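# Slip sheet under finned heat sink in orange crate

## Task

In the orange crate, the thin slip sheet must end up lying flat on the crate's floor with the heat sink resting on top of it, fins pointing upward; the orange crate itself must still be upright and flat on the table at the end.

## Robot and tools

ROBOT. Two FANUC CRX arms stand at a table. left_arm carries a Robotiq two-finger gripper; right_arm carries a suction cup. Calibrated bases in the scene frame: left_arm at (-0.016, +0.499, 0) m, right_arm at (-0.014, -0.485, 0) m, both turned only slightly about vertical. Cameras: cam_head_left and cam_head_right (fixed, overhead), cam_left_wrist and cam_right_wrist (on the hands), all 672x504.

FRAMES. Scene frame: origin at table height midway between the nominal bases, +z up, +x outward over the table, left_arm toward +y (image left/right does not follow these names). Each arm reports its end_effector_position (m) and end_effector_quat_wxyz in its own base frame. Motion offsets are taken along the axes of that arm's current Hand target. Gripper: fingers point along its +z, open and close along its y; the reported point sits between the pads when shut, fingertips about 19 mm beyond it (6 mm when wide open); a block juts about 10 cm toward the gripper's +x. Suction tool: reported point is the centre of the cup rim, cup facing along +z; the tool body widens to about 9 cm sideways from 3 cm behind the rim.

execute_actions(actions, cameras). actions is a list of actions; each action is a list of 1 to 15 rows; each row is applied for one 1/30 s step, and if fewer than 15 rows are given the final one repeats to fill 15 steps. Every row is one flat list of 16 numbers, each in [-1, 1], covering both arms even if one stays idle: left dx, dy, dz, rx, ry, rz, gripper position, force_limit, speed, then right dx, dy, dz, rx, ry, rz, suction. The six pose numbers per arm are offsets (not poses) from that arm's Hand target as it stood when the action began, every row measured from that same start; 1.0 equals 0.6 m for dx/dy/dz and 180 degrees for rx/ry/rz, which form one rotation vector. Sending the same offset in a later action moves further. All six zero re-commands the current Hand target. Gripper numbers are absolute settings: position +1 fully open (85 mm), about -0.8 pads touching, -1 close until blocked; force_limit and speed (each -1 to +1, default +1) set grip strength and closing rate (roughly 20, 85, 150 mm/s at -1, 0, +1). Suction above 0.01 is on, at or below is off, and it persists. To keep gripper or suction unchanged, resend your previous values; 0 is a real command. An empty actions list just returns state and pictures. cameras: list of names, [] for none, omitted/null/["all"] for all.

move(target, speed, blend, stop_force, zero, blocking, cameras). target is one 16-number row, or a list of up to 15 rows; all rows are offsets from the same starting Hand targets, not chained. speed: m/s, 0.002 to 1 (default 0.25), one value or one per target; rotation limited to twice it in rad/s. blend: corner rounding radius in m per target. stop_force: 12 to 80 N, shared by both arms; a path ends when push against its direction exceeds it; not reliable while the tool rotates, for light loose objects, or near stretched/straight-wrist poses. zero (with stop_force): true rezeroes the force estimate first. blocking=false returns early but cannot be combined with stop_force. The result adds a move: line (done, off_target, moving, held, fault, and limits such as paced or held). done means within 3 mm and 2 degrees, not that nothing was touched. Approach contacts slowly with a small stop_force; leave stop_force out when backing off a contact.

wait(seconds 0 to 10, cameras) lets time pass. stop(cameras) brakes a running move. zoom_image(camera, region [x0, y0, x1, y1] pixels, at most 504x504) enlarges part of the latest image. read_manual(section) returns licence text only. finished_scene(scene: current scene number) ends the scene irreversibly.

RESULTS. Hand target is the last commanded pose after clipping; the controller limits each step to 70 mm and 16 degrees from the measured pose, so the hand may lag; resend a missing distance if it rests short. object_status: 0 moving, 1 blocked while opening, 2 blocked while closing (a grip), 3 reached requested position. position_measured is in counts: 3 open, 78 about 60 mm, 130 about 40 mm, 180 about 20 mm, 230 pads together. suction_measured: near 0 no seal, 0.83+ airtight; part_present is 1 from 0.50, back to 0 below 0.45. Flange force is the estimated external force on the tool along its own axes (noisy; no reading near singular poses). Joint velocities reading within noise means the arm is still. Action calls also list positions at some steps. MOTOR HOT warns of overheating.

HANDLING. Grip with position -1 held, confirm status 2; a new force_limit or speed applies only after a position change of at least 0.01. For suction, press the 41 mm rim fully onto a smooth flat area away from edges and holes; a held part sits up to 16 mm nearer the tool. To release, set the part on its support, then switch suction off and lift more than 22 mm. A cup sealed on the table pins the tool; turn suction off.

AVOID. External force of 150 N or joint torque at limits (144 N m big joints, 36 N m wrist) stops the arm for 10 s; the arms are stiff, so commanding even slightly past a firm contact can fault. Avoid fast impacts, hard pushes, squeezing a part still resting on something, heavy or swinging loads, releasing moving parts, collisions between the two hands, and anything leaving the table. Do not tip the crate. Stretched arms or sustained pushing heat motors and can trigger a 30 to 60 s lockout. Loose objects may get nudged occasionally.

Each tool is called after ">>>" as name([rows], argument=value, ...), one row to a line, values as JSON.

## Session

>>> execute_actions(actions=[])

Scene clock: 0.00 s.
left_arm: end_effector_position=(+0.5460, +0.1571, +0.1028) position_measured=3 object_status=3 end_effector_quat_wxyz=(+0.284, +0.693, -0.602, +0.275) | right_arm: end_effector_position=(+0.4797, +0.7607, +0.3952) suction_measured=0.00 part_present=0 end_effector_quat_wxyz=(+0.266, -0.374, +0.805, +0.375)
Joint positions: left_arm=[0.791 0.673 0.064 0.569 -1.579 0.739] | right_arm=[1.057 0.628 0.845 -0.349 -0.889 -0.097]
Joint velocities: within noise
Flange force (N): no reading
Hand target: left_arm +0.5460, +0.1571, +0.1028; +0.284, +0.693, -0.602, +0.275 | right_arm +0.4797, +0.7607, +0.3952; +0.266, -0.374, +0.805, +0.375

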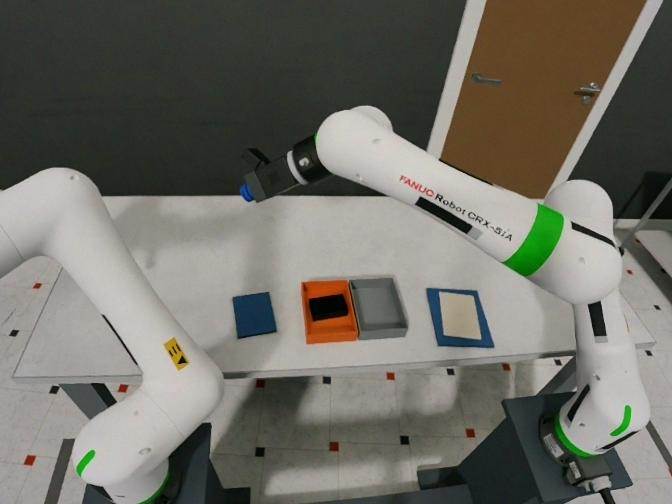

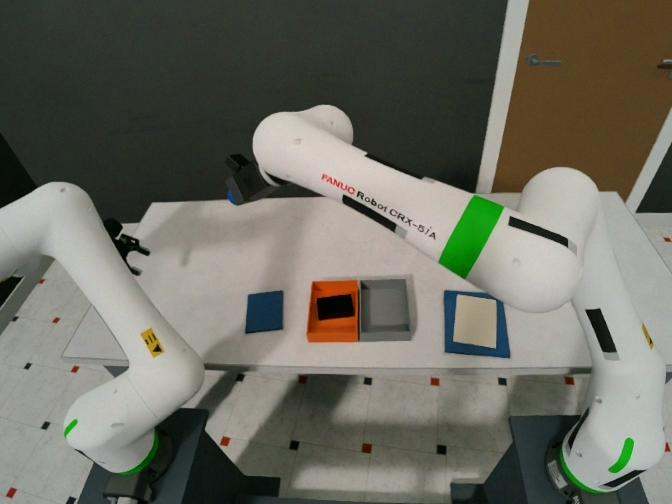

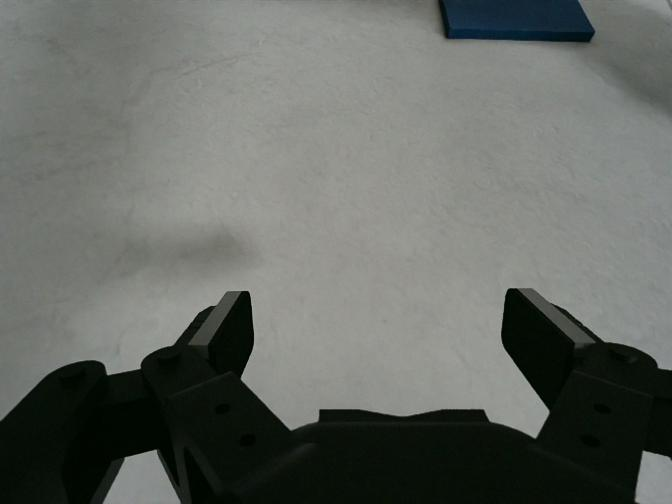

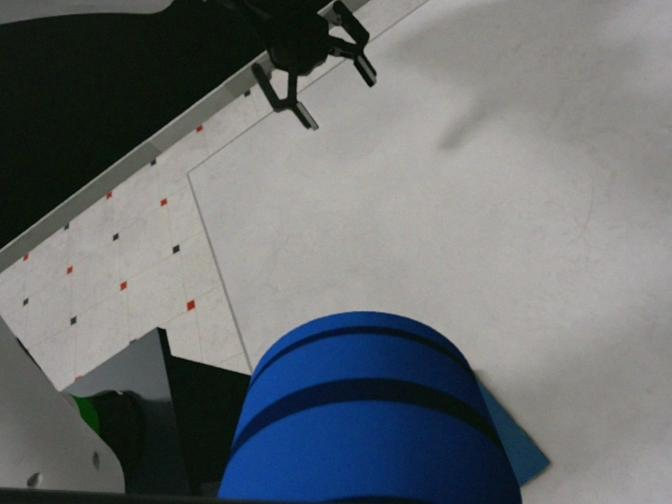

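>>> zoom_image(camera="cam_head_left", region=[220, 260, 420, 360])

>>> zoom_image(camera="cam_head_right", region=[230, 260, 430, 360])

>>> zoom_image(camera="cam_head_right", region=[400, 270, 540, 370])

Scaled by 2.520 from the camera's 672x504 image, which has a finer 960x720 frame.

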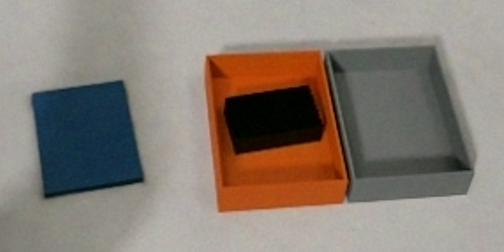

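Scaled by 2.520 from the camera's 672x504 image, which has a finer 960x720 frame.

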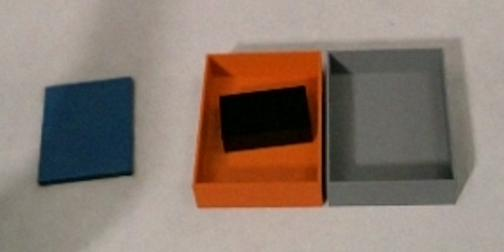

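Scaled by 3.600 from the camera's 672x504 image, which has a finer 960x720 frame.

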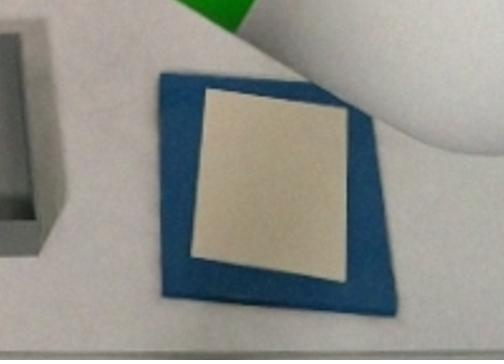

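>>> move(target=[0,0,0,0,0,0,1,1,1,0.5847,-0.3237,-0.8158,0.2555,0.1814,0.2550,0], speed=0.4)

Scene clock: 4.00 s.
left_arm: end_effector_position=(+0.5460, +0.1571, +0.1028) position_measured=3 object_status=3 end_effector_quat_wxyz=(+0.284, +0.693, -0.602, +0.275) | right_arm: end_effector_position=(+0.3602, +0.1410, +0.3504) suction_measured=0.00 part_present=0 end_effector_quat_wxyz=(+0.000, +0.000, +1.000, +0.000)
Joint positions: left_arm=[0.791 0.673 0.064 0.569 -1.579 0.739] | right_arm=[0.716 -0.152 -0.023 0 -1.7 -0.716]
Joint velocities: within noise
Flange force (N): left_arm=[6.6 14.1 0.7] | right_arm=[0.0 2.5 -1.8]
Hand target: left_arm +0.5460, +0.1571, +0.1028; +0.284, +0.693, -0.602, +0.275 | right_arm +0.3602, +0.1410, +0.3504; +0.000, +0.000, +1.000, +0.000
Off the commanded pose: left_arm 0.000 m, 0 deg | right_arm 0.000 m, 0 deg.
move: done
camera_calibration:
cam_right_wrist: T_world_to_cam=[[0.0398398, -0.999025, -0.018996, 0.13854], [-0.890825, -0.0441233, 0.452198, 0.195734], [-0.452596, -0.00109337, -0.891715, 0.55256], [0, 0, 0, 1]] pos_world=[0.418932, 0.147646, 0.406847]

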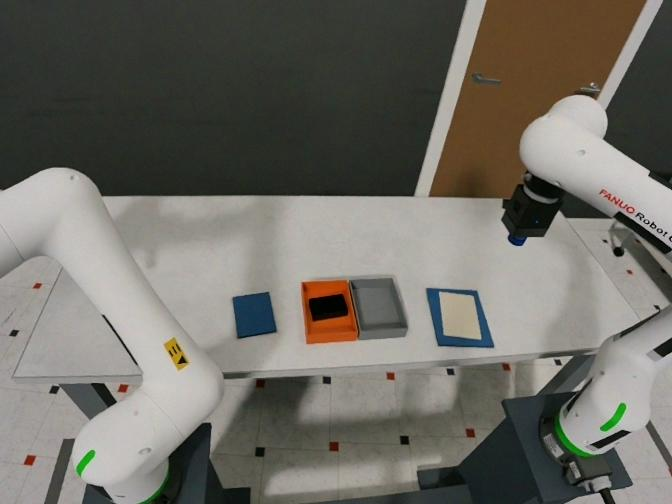

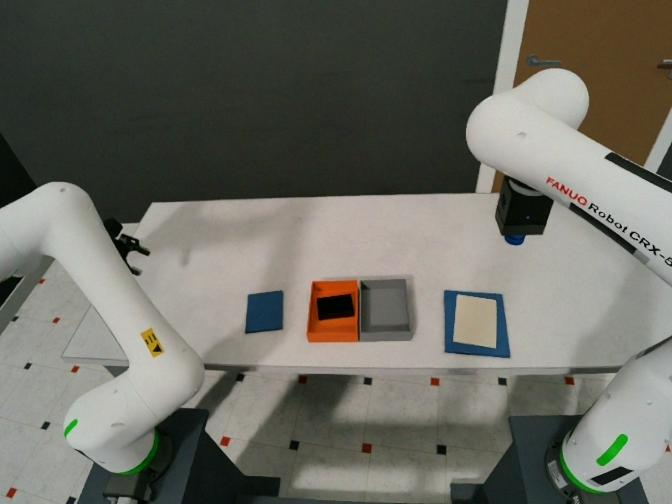

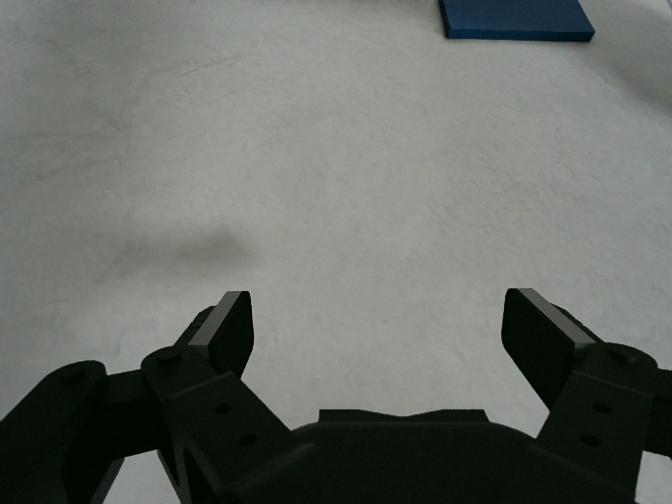

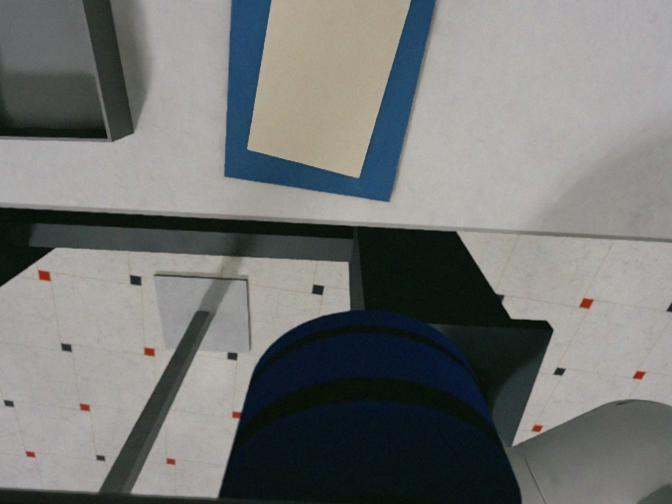

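>>> move(target=[0.8366,0.3643,0.4387,0.0042,-0.2589,0.0421,1,1,1,-0.30,0,0,0,0,0,0], speed=0.4)

Scene clock: 6.43 s.
left_arm: end_effector_position=(+0.4016, -0.3992, +0.2995) position_measured=3 object_status=3 end_effector_quat_wxyz=(+0.000, +0.707, -0.707, +0.000) | right_arm: end_effector_position=(+0.5402, +0.1410, +0.3504) suction_measured=0.00 part_present=0 end_effector_quat_wxyz=(+0.000, +0.000, +1.000, +0.000)
Joint positions: left_arm=[-0.55 0.303 0.385 0.001 -1.652 2.122] | right_arm=[0.49 0.293 0.451 0 -1.729 -0.49]
Joint velocities: within noise
Flange force (N): left_arm=[-11.6 9.2 2.7] | right_arm=[-2.1 1.5 -2.2]
Hand target: left_arm +0.4016, -0.3992, +0.2995; +0.000, +0.707, -0.707, +0.000 | right_arm +0.5402, +0.1410, +0.3504; +0.000, +0.000, +1.000, +0.000
Off the commanded pose: left_arm 0.000 m, 0 deg | right_arm 0.000 m, 0 deg.
move: done; limits=paced
camera_calibration:
cam_left_wrist: T_world_to_cam=[[-0.999269, 0.018031, -0.0337142, 0.435598], [0.00784967, 0.959779, 0.280648, 0.323848], [0.0374186, 0.280178, -0.959218, 0.508382], [0, 0, 0, 1]] pos_world=[0.413714, -0.461114, 0.411448]
cam_right_wrist: T_world_to_cam=[[0.0397514, -0.99903, -0.0189526, 0.131405], [-0.89083, -0.0440248, 0.4522, 0.35607], [-0.452595, -0.00109206, -0.891715, 0.634026], [0, 0, 0, 1]] pos_world=[0.598932, 0.147645, 0.406847]

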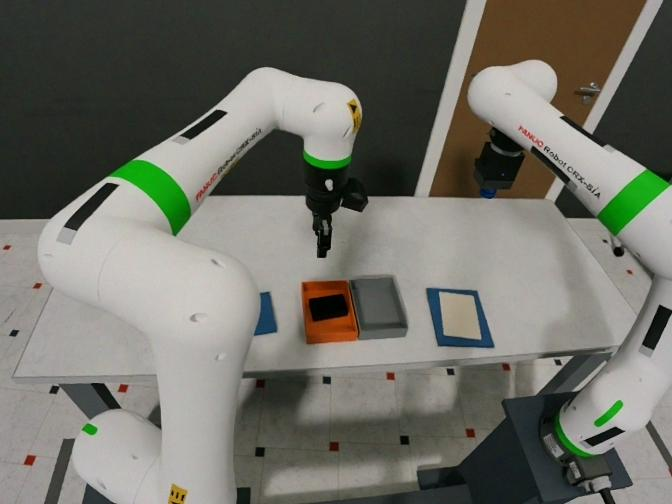

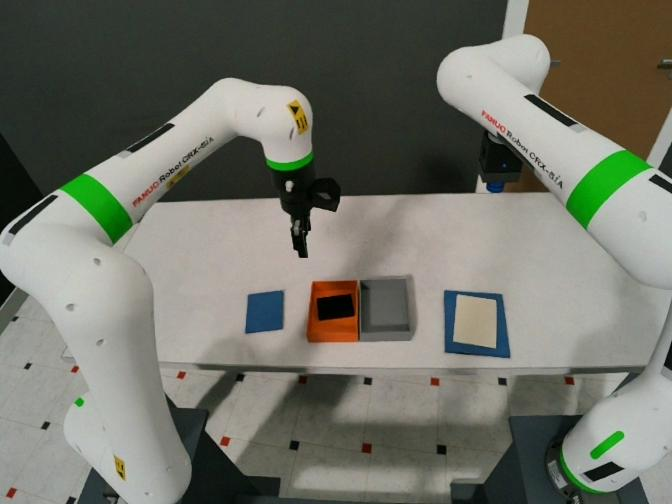

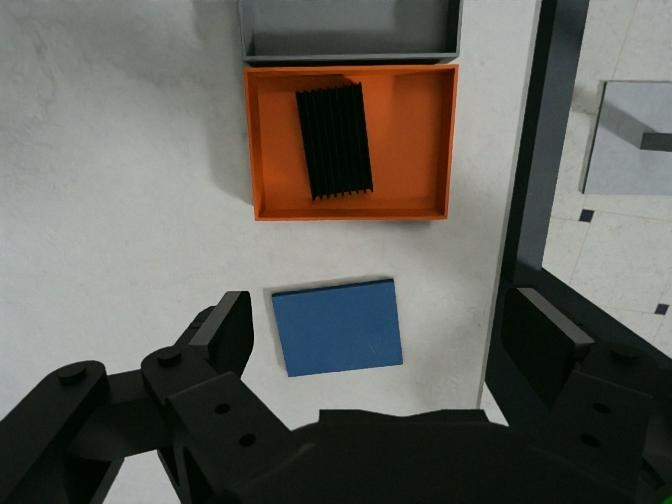

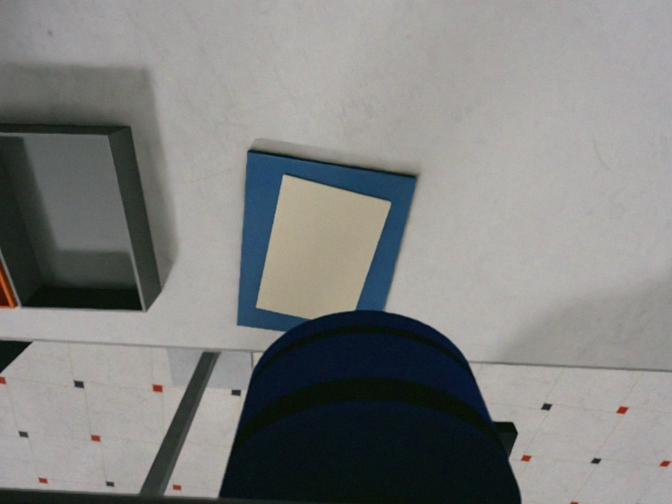

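>>> zoom_image(camera="cam_left_wrist", region=[230, 40, 480, 230])

>>> zoom_image(camera="cam_head_right", region=[300, 270, 380, 350])

>>> zoom_image(camera="cam_right_wrist", region=[220, 130, 440, 340])

Scaled by 2.016 from the camera's 672x504 image, which has a finer 960x720 frame.

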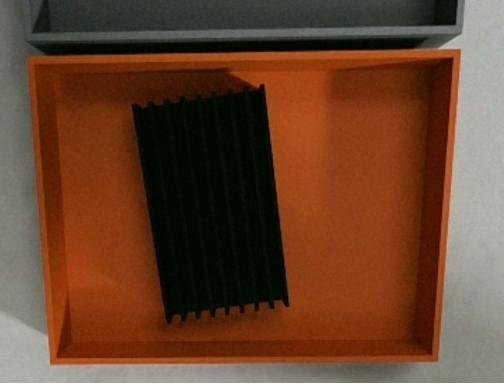

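Scaled by 6.300 from the camera's 672x504 image, which has a finer 960x720 frame.

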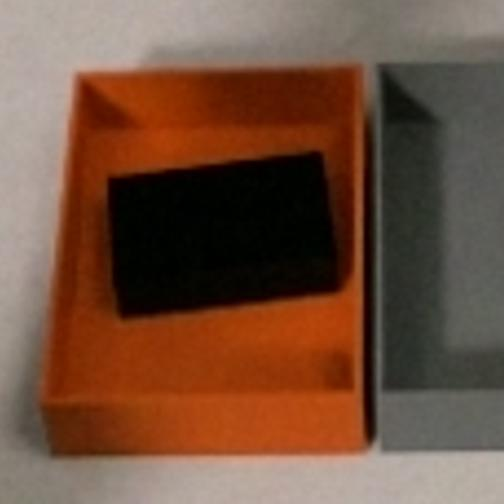

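Scaled by 2.291 from the camera's 672x504 image, which has a finer 960x720 frame.

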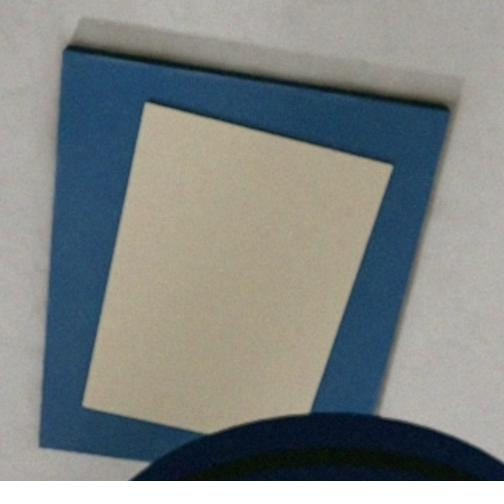

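>>> move(target=[0.0913,-0.042,0.2325,0,0,-0.0344,1,1,1,0.2512,0.039,0.384,0,0,0.0678,0], speed=0.3)

>>> zoom_image(camera="cam_left_wrist", region=[150, 10, 550, 310])

Scene clock: 12.63 s.
left_arm: end_effector_position=(+0.4268, -0.4541, +0.1601) position_measured=3 object_status=3 end_effector_quat_wxyz=(+0.000, +0.744, -0.668, +0.000) | right_arm: end_effector_position=(+0.3895, +0.1644, +0.1200) suction_measured=0.00 part_present=0 end_effector_quat_wxyz=(+0.000, +0.106, +0.994, +0.000)
Joint positions: left_arm=[-0.606 0.472 0.289 0.001 -1.388 2.285] | right_arm=[0.712 0.029 -0.403 0 -1.139 -0.925]
Joint velocities: within noise
Flange force (N): left_arm=[-13.3 7.5 -1.1] | right_arm=[-2.1 2.0 -0.9]
Hand target: left_arm +0.4268, -0.4541, +0.1601; +0.000, +0.744, -0.668, +0.000 | right_arm +0.3895, +0.1644, +0.1200; +0.000, +0.106, +0.994, +0.000
Off the commanded pose: left_arm 0.000 m, 0 deg | right_arm 0.000 m, 0 deg.
move: done
camera_calibration:
cam_left_wrist: T_world_to_cam=[[-0.995384, -0.0898737, -0.033669, 0.406504], [-0.095723, 0.955016, 0.280681, 0.457546], [0.00692859, 0.282609, -0.95921, 0.403129], [0, 0, 0, 1]] pos_world=[0.445632, -0.514357, 0.271948]
cam_right_wrist: T_world_to_cam=[[-0.172298, -0.984861, -0.0190452, 0.236665], [-0.880079, 0.145225, 0.452074, 0.29169], [-0.442464, 0.0946529, -0.891777, 0.340674], [0, 0, 0, 1]] pos_world=[0.448223, 0.158476, 0.176447]

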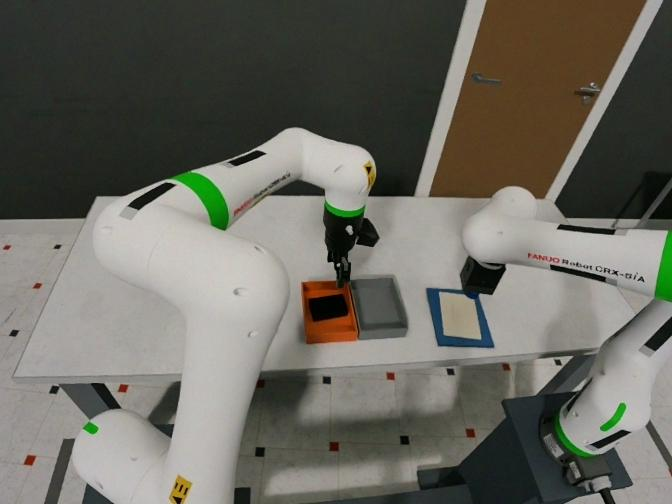

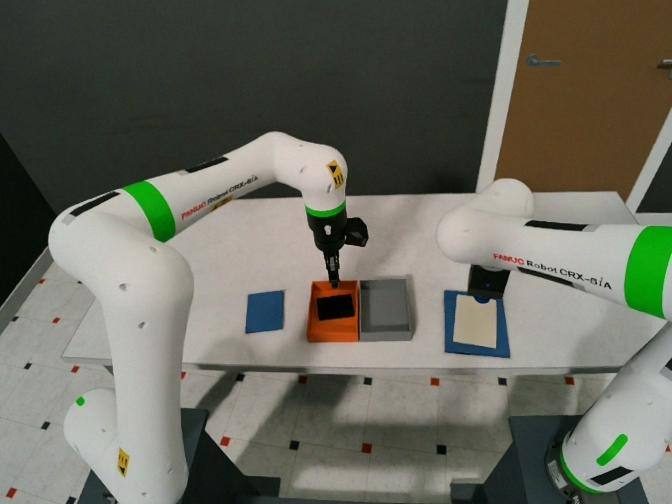

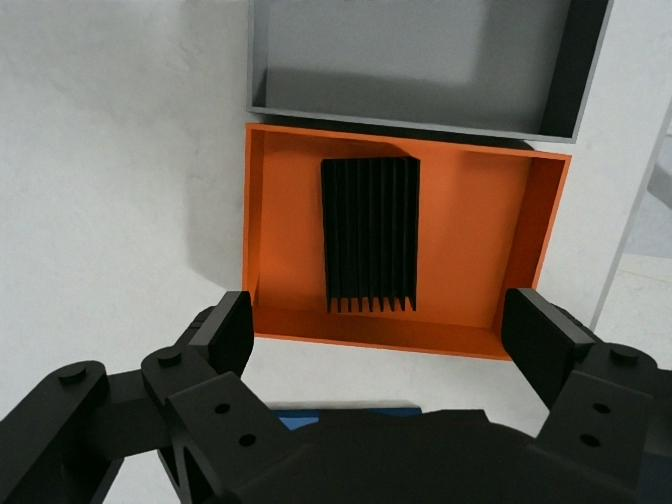

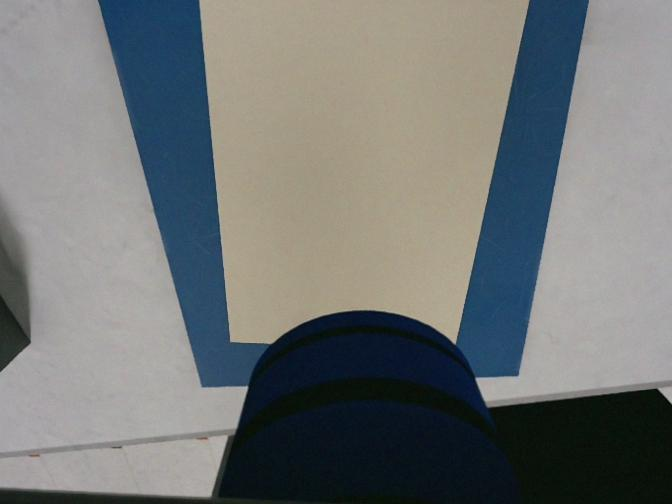

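Scaled by 1.260 from the camera's 672x504 image, which has a finer 960x720 frame.

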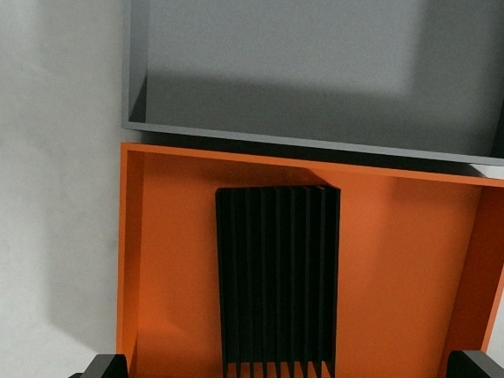

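>>> move(target=[0,0,0.2267,0,0,0,1,-0.8,-1,0,0,0,0,0,0,0], speed=0.08, stop_force=15)

>>> zoom_image(camera="cam_left_wrist", region=[200, 150, 600, 450])

Scene clock: 15.43 s.
left_arm: end_effector_position=(+0.4268, -0.4543, +0.0240) position_measured=3 object_status=3 end_effector_quat_wxyz=(+0.000, +0.744, -0.668, +0.000) | right_arm: end_effector_position=(+0.3895, +0.1644, +0.1200) suction_measured=0.00 part_present=0 end_effector_quat_wxyz=(+0.000, +0.106, +0.994, +0.000)
Joint positions: left_arm=[-0.606 0.579 0.117 0.001 -1.108 2.285] | right_arm=[0.712 0.029 -0.403 0 -1.139 -0.925]
Joint velocities: within noise
Flange force (N): left_arm=[-12.9 7.6 -4.3] | right_arm=[-2.4 2.1 -1.1]
Hand target: left_arm +0.4268, -0.4543, +0.0240; +0.000, +0.744, -0.668, +0.000 | right_arm +0.3895, +0.1644, +0.1200; +0.000, +0.106, +0.994, +0.000
Off the commanded pose: left_arm 0.000 m, 0 deg | right_arm 0.000 m, 0 deg.
move: done
camera_calibration:
cam_left_wrist: T_world_to_cam=[[-0.995394, -0.089809, -0.0335443, 0.401927], [-0.0956257, 0.955022, 0.280693, 0.495868], [0.00682683, 0.282608, -0.959211, 0.272778], [0, 0, 0, 1]] pos_world=[0.445631, -0.514557, 0.135948]
cam_right_wrist: T_world_to_cam=[[-0.172298, -0.984861, -0.0190452, 0.236665], [-0.880079, 0.145225, 0.452074, 0.29169], [-0.442464, 0.0946529, -0.891777, 0.340674], [0, 0, 0, 1]] pos_world=[0.448223, 0.158476, 0.176447]

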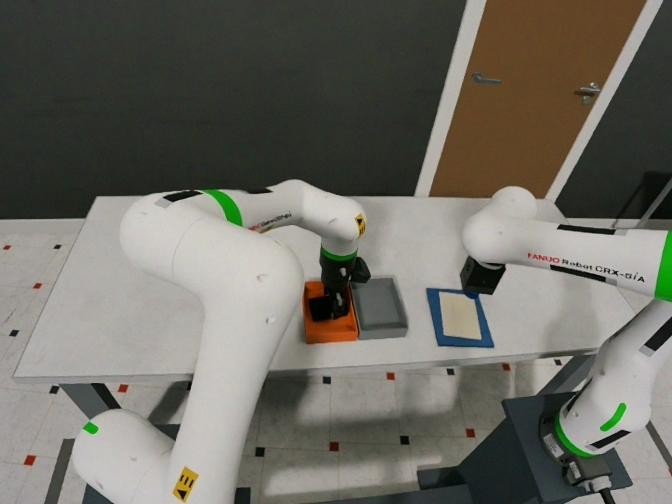

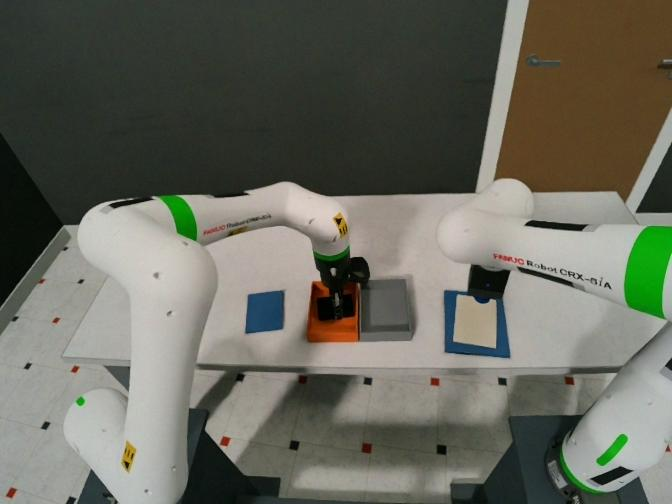

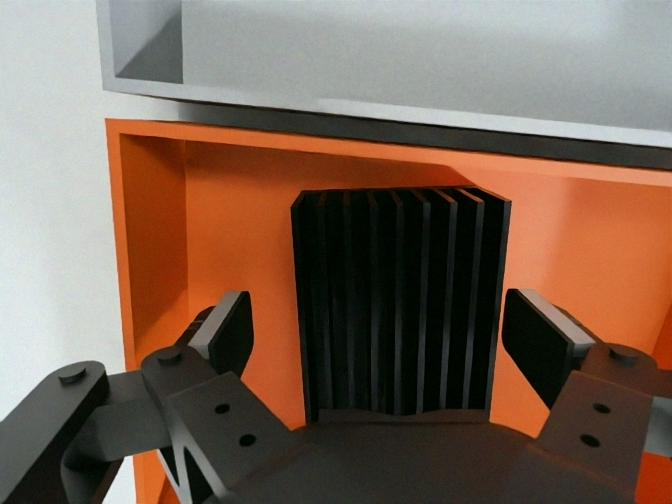

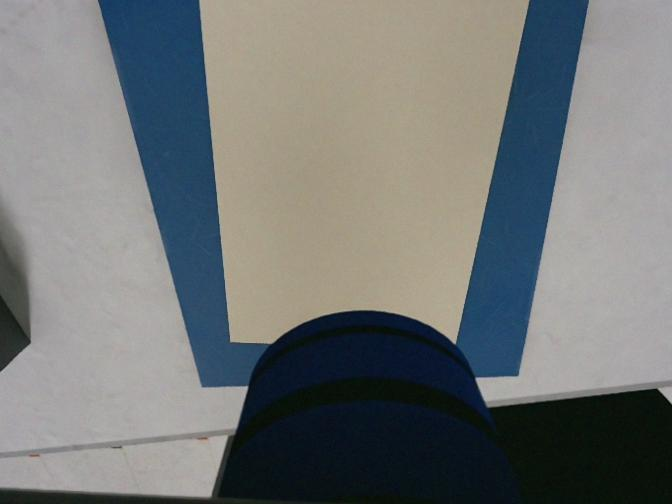

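Scaled by 1.260 from the camera's 672x504 image, which has a finer 960x720 frame.

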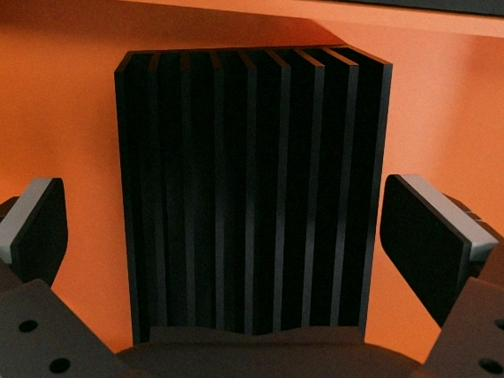

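>>> move([
  [0,0.0067,0,0,0,0,1,-0.8,-1,0,0,0,0,0,0,0],
  [0,0.0067,0,0,0,0,-1,-0.8,-1,0,0,0,0,0,0,0],
], speed=0.05)

>>> zoom_image(camera="cam_left_wrist", region=[200, 150, 600, 450])

Scene clock: 18.10 s.
left_arm: end_effector_position=(+0.4228, -0.4548, +0.0241) position_measured=78 object_status=0 end_effector_quat_wxyz=(+0.000, +0.744, -0.668, +0.001) | right_arm: end_effector_position=(+0.3895, +0.1644, +0.1200) suction_measured=0.00 part_present=0 end_effector_quat_wxyz=(+0.000, +0.106, +0.994, +0.000)
Joint positions: left_arm=[-0.61 0.574 0.108 0.001 -1.104 2.289] | right_arm=[0.712 0.029 -0.403 0 -1.139 -0.925]
Joint velocities: within noise
Flange force (N): left_arm=[-12.0 7.2 -9.2] | right_arm=[-1.7 1.9 -1.6]
Hand target: left_arm +0.4228, -0.4547, +0.0240; +0.000, +0.744, -0.668, +0.000 | right_arm +0.3895, +0.1644, +0.1200; +0.000, +0.106, +0.994, +0.000
Off the commanded pose: left_arm 0.000 m, 0 deg | right_arm 0.000 m, 0 deg.
move: done
camera_calibration:
cam_left_wrist: T_world_to_cam=[[-0.995384, -0.0898806, -0.0336589, 0.397878], [-0.0957258, 0.955051, 0.280561, 0.496012], [0.00692894, 0.282488, -0.959246, 0.272941], [0, 0, 0, 1]] pos_world=[0.441632, -0.515058, 0.136048]
cam_right_wrist: T_world_to_cam=[[-0.172298, -0.984861, -0.0190452, 0.236665], [-0.880079, 0.145225, 0.452074, 0.29169], [-0.442464, 0.0946529, -0.891777, 0.340674], [0, 0, 0, 1]] pos_world=[0.448223, 0.158476, 0.176447]

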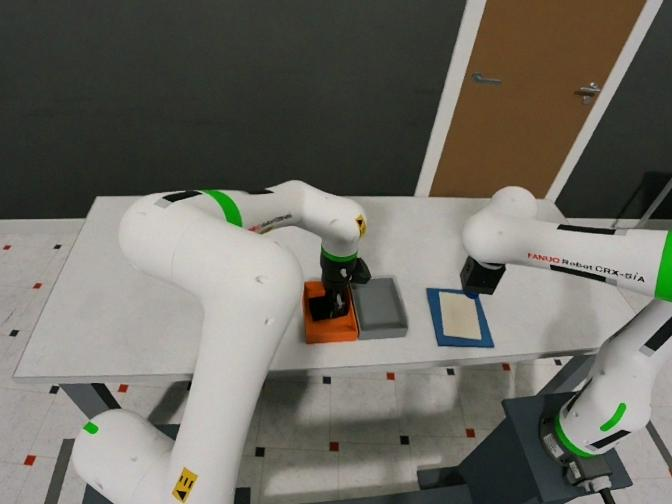

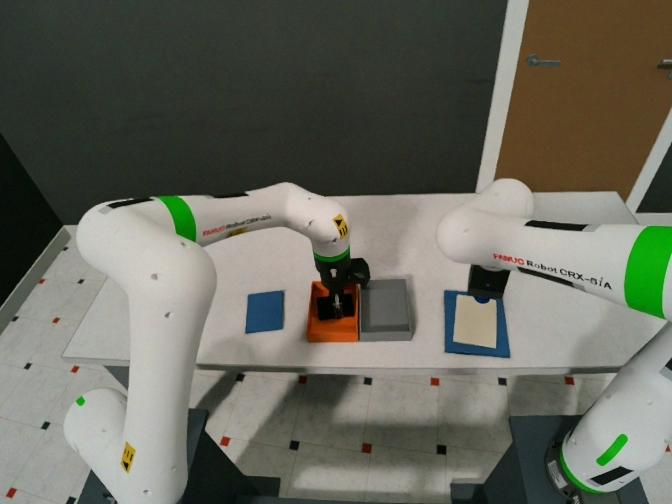

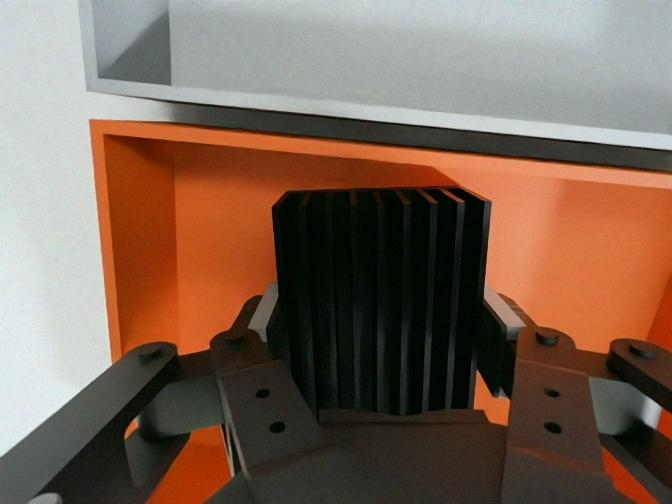

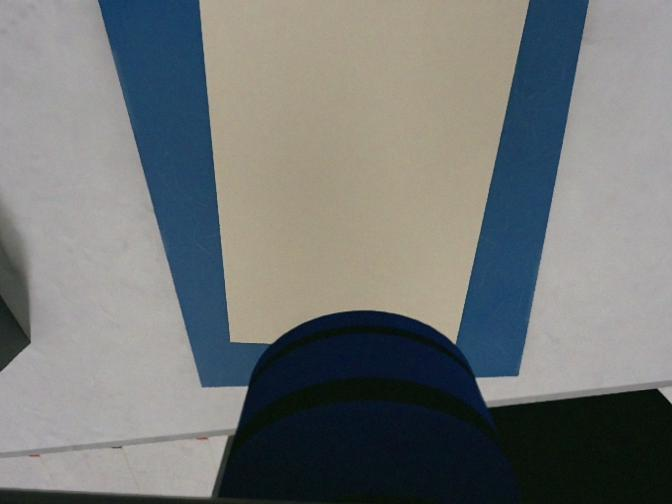

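Scaled by 1.260 from the camera's 672x504 image, which has a finer 960x720 frame.

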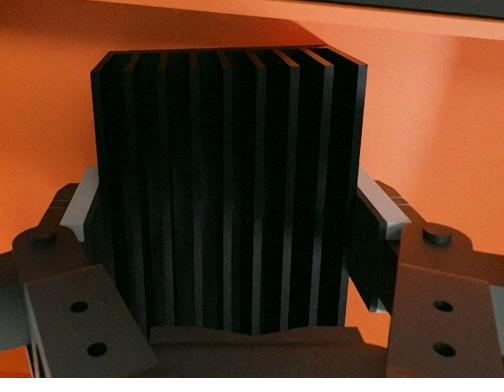

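>>> move(target=[0,0,-0.015,0,0,0,-1,-0.8,-1,0,0,0,0,0,0,0], speed=0.03, cameras=["cam_left_wrist","cam_head_right"])

Scene clock: 18.90 s.
left_arm: end_effector_position=(+0.4228, -0.4547, +0.0330) position_measured=78 object_status=2 end_effector_quat_wxyz=(+0.000, +0.744, -0.668, +0.000) | right_arm: end_effector_position=(+0.3895, +0.1644, +0.1200) suction_measured=0.00 part_present=0 end_effector_quat_wxyz=(+0.000, +0.106, +0.994, +0.000)
Joint positions: left_arm=[-0.61 0.564 0.116 0.001 -1.122 2.289] | right_arm=[0.712 0.029 -0.403 0 -1.139 -0.925]
Joint velocities: within noise
Flange force (N): left_arm=[-12.8 6.7 -2.4] | right_arm=[-0.1 2.1 -0.1]
Hand target: left_arm +0.4228, -0.4547, +0.0330; +0.000, +0.744, -0.668, +0.000 | right_arm +0.3895, +0.1644, +0.1200; +0.000, +0.106, +0.994, +0.000
Off the commanded pose: left_arm 0.000 m, 0 deg | right_arm 0.000 m, 0 deg.
move: done
camera_calibration:
cam_left_wrist: T_world_to_cam=[[-0.995393, -0.0897792, -0.0336393, 0.398241], [-0.0956238, 0.955025, 0.280684, 0.493343], [0.00692681, 0.282607, -0.959211, 0.281507], [0, 0, 0, 1]] pos_world=[0.441631, -0.514957, 0.144948]
Images, in order (width x height): cam_head_right 672x504, cam_left_wrist 672x504.

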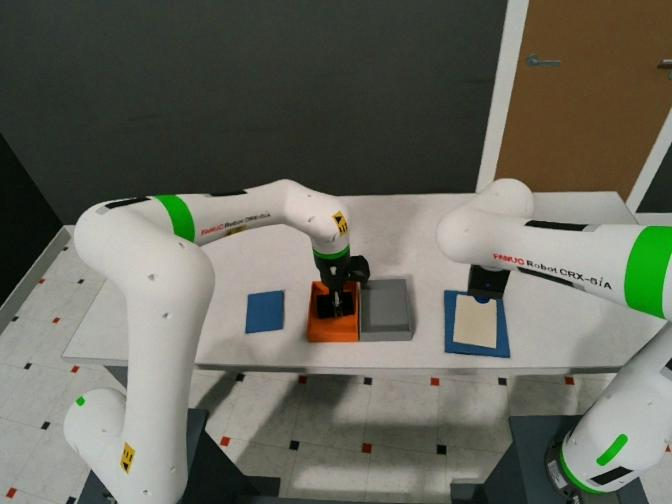

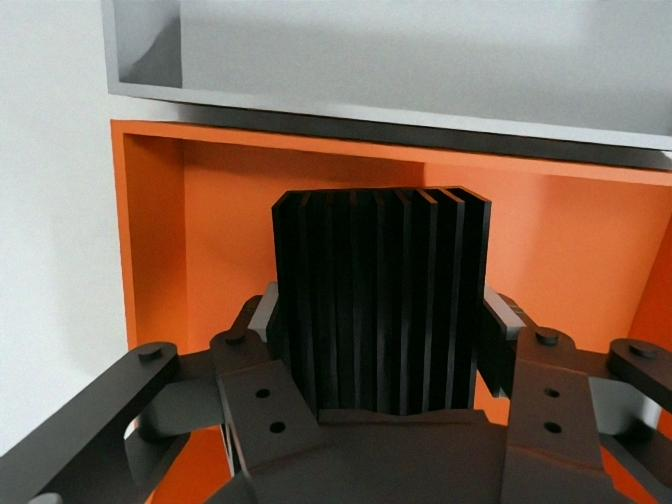

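>>> move([
  [0,0,-0.283,0,0,0,-1,-0.8,-1,-0.0083,0,0.14,0,0,0,0],
  [-0.588,-0.064,-0.283,0,0,0.0344,-1,-0.8,-1,-0.0083,0,0.14,0,0,0,0],
], speed=0.25, blend=0.05, cameras=["cam_right_wrist","cam_head_right"])

>>> move(target=[0,0,0,0,0,0,-1,-0.8,-1,0,0,0.0583,0,0,0,1], speed=0.015, stop_force=12)

Scene clock: 21.97 s.
left_arm: end_effector_position=(+0.4227, -0.0997, +0.2024) position_measured=78 object_status=2 end_effector_quat_wxyz=(+0.000, +0.707, -0.707, +0.000) | right_arm: end_effector_position=(+0.3943, +0.1633, +0.0360) suction_measured=0.00 part_present=0 end_effector_quat_wxyz=(+0.000, +0.106, +0.994, +0.000)
Joint positions: left_arm=[0.073 -0.02 -0.208 0.001 -1.383 1.498] | right_arm=[0.702 0.155 -0.491 0 -0.924 -0.915]
Joint velocities: within noise
Flange force (N): left_arm=[-4.6 10.8 1.8] | right_arm=[-1.3 1.9 -0.4]
Hand target: left_arm +0.4227, -0.0996, +0.2024; +0.000, +0.707, -0.707, +0.000 | right_arm +0.3943, +0.1633, +0.0360; +0.000, +0.106, +0.994, +0.000
Off the commanded pose: left_arm 0.000 m, 0 deg | right_arm 0.000 m, 0 deg.
move: done
camera_calibration:
cam_right_wrist: T_world_to_cam=[[-0.172298, -0.984861, -0.0190452, 0.234826], [-0.880079, 0.145225, 0.452074, 0.334136], [-0.442464, 0.0946529, -0.891777, 0.268037], [0, 0, 0, 1]] pos_world=[0.453123, 0.157376, 0.092447]
Images, in order (width x height): cam_head_right 672x504, cam_right_wrist 672x504.

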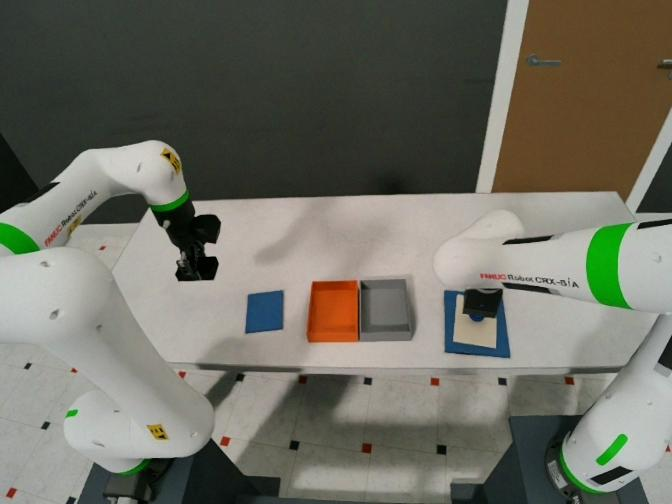

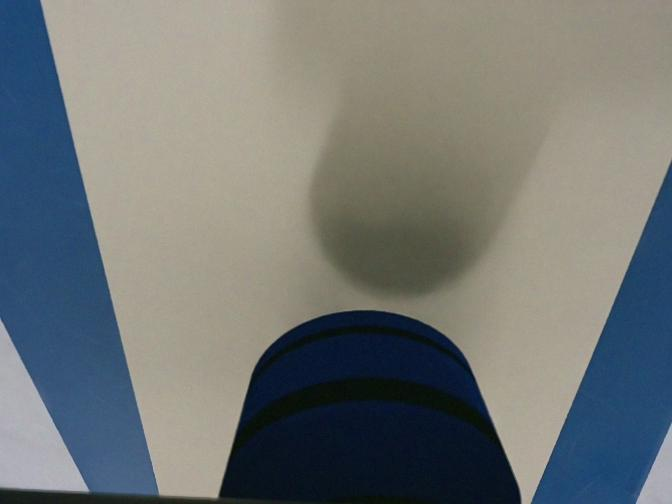

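Scene clock: 24.90 s.
left_arm: end_effector_position=(+0.4227, -0.0996, +0.2024) position_measured=78 object_status=2 end_effector_quat_wxyz=(+0.000, +0.707, -0.707, +0.000) | right_arm: end_effector_position=(+0.3943, +0.1633, +0.0010) suction_measured=0.91 part_present=1 end_effector_quat_wxyz=(+0.000, +0.106, +0.994, +0.000)
Joint positions: left_arm=[0.074 -0.02 -0.208 0.001 -1.383 1.498] | right_arm=[0.702 0.217 -0.521 0 -0.833 -0.915]
Joint velocities: within noise
Flange force (N): left_arm=[-5.6 11.1 2.2] | right_arm=[-1.7 1.8 -0.1]
Hand target: left_arm +0.4227, -0.0996, +0.2024; +0.000, +0.707, -0.707, +0.000 | right_arm +0.3943, +0.1633, +0.0010; +0.000, +0.106, +0.994, +0.000
Off the commanded pose: left_arm 0.000 m, 0 deg | right_arm 0.000 m, 0 deg.
move: done
camera_calibration:
cam_left_wrist: T_world_to_cam=[[-0.999269, 0.018031, -0.0337142, 0.448105], [0.00784967, 0.959779, 0.280648, 0.0635068], [0.0374186, 0.280178, -0.959218, 0.330439], [0, 0, 0, 1]] pos_world=[0.434914, -0.161614, 0.314248]
cam_right_wrist: T_world_to_cam=[[-0.172298, -0.984861, -0.0190452, 0.23416], [-0.880079, 0.145225, 0.452074, 0.349959], [-0.442464, 0.0946529, -0.891777, 0.236824], [0, 0, 0, 1]] pos_world=[0.453123, 0.157376, 0.057447]

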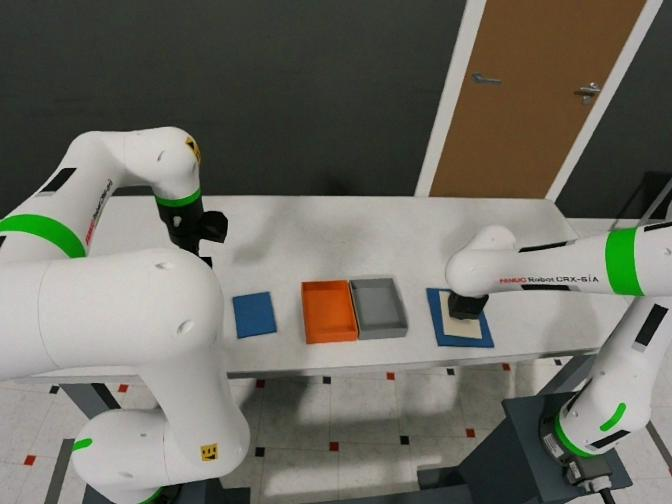

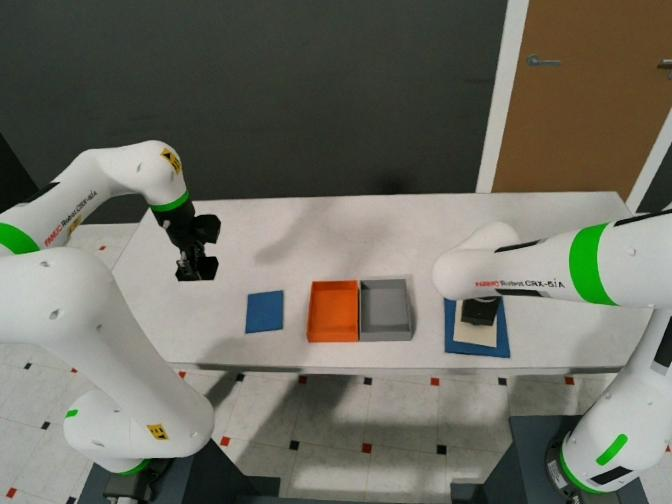

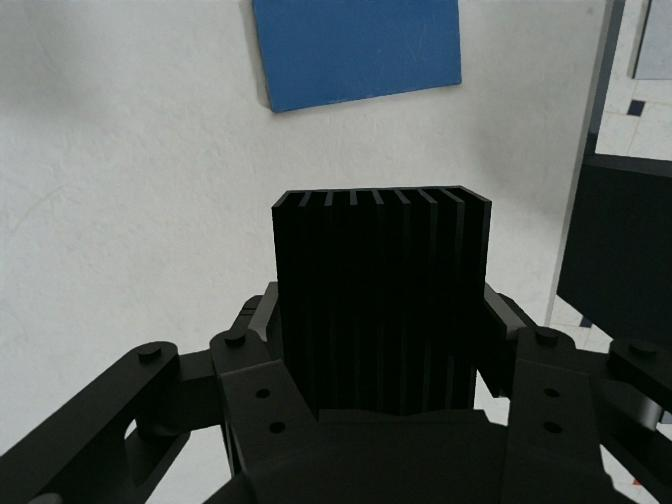

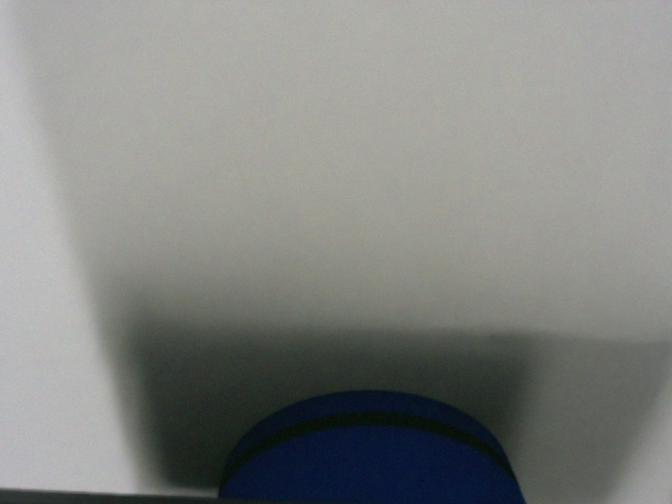

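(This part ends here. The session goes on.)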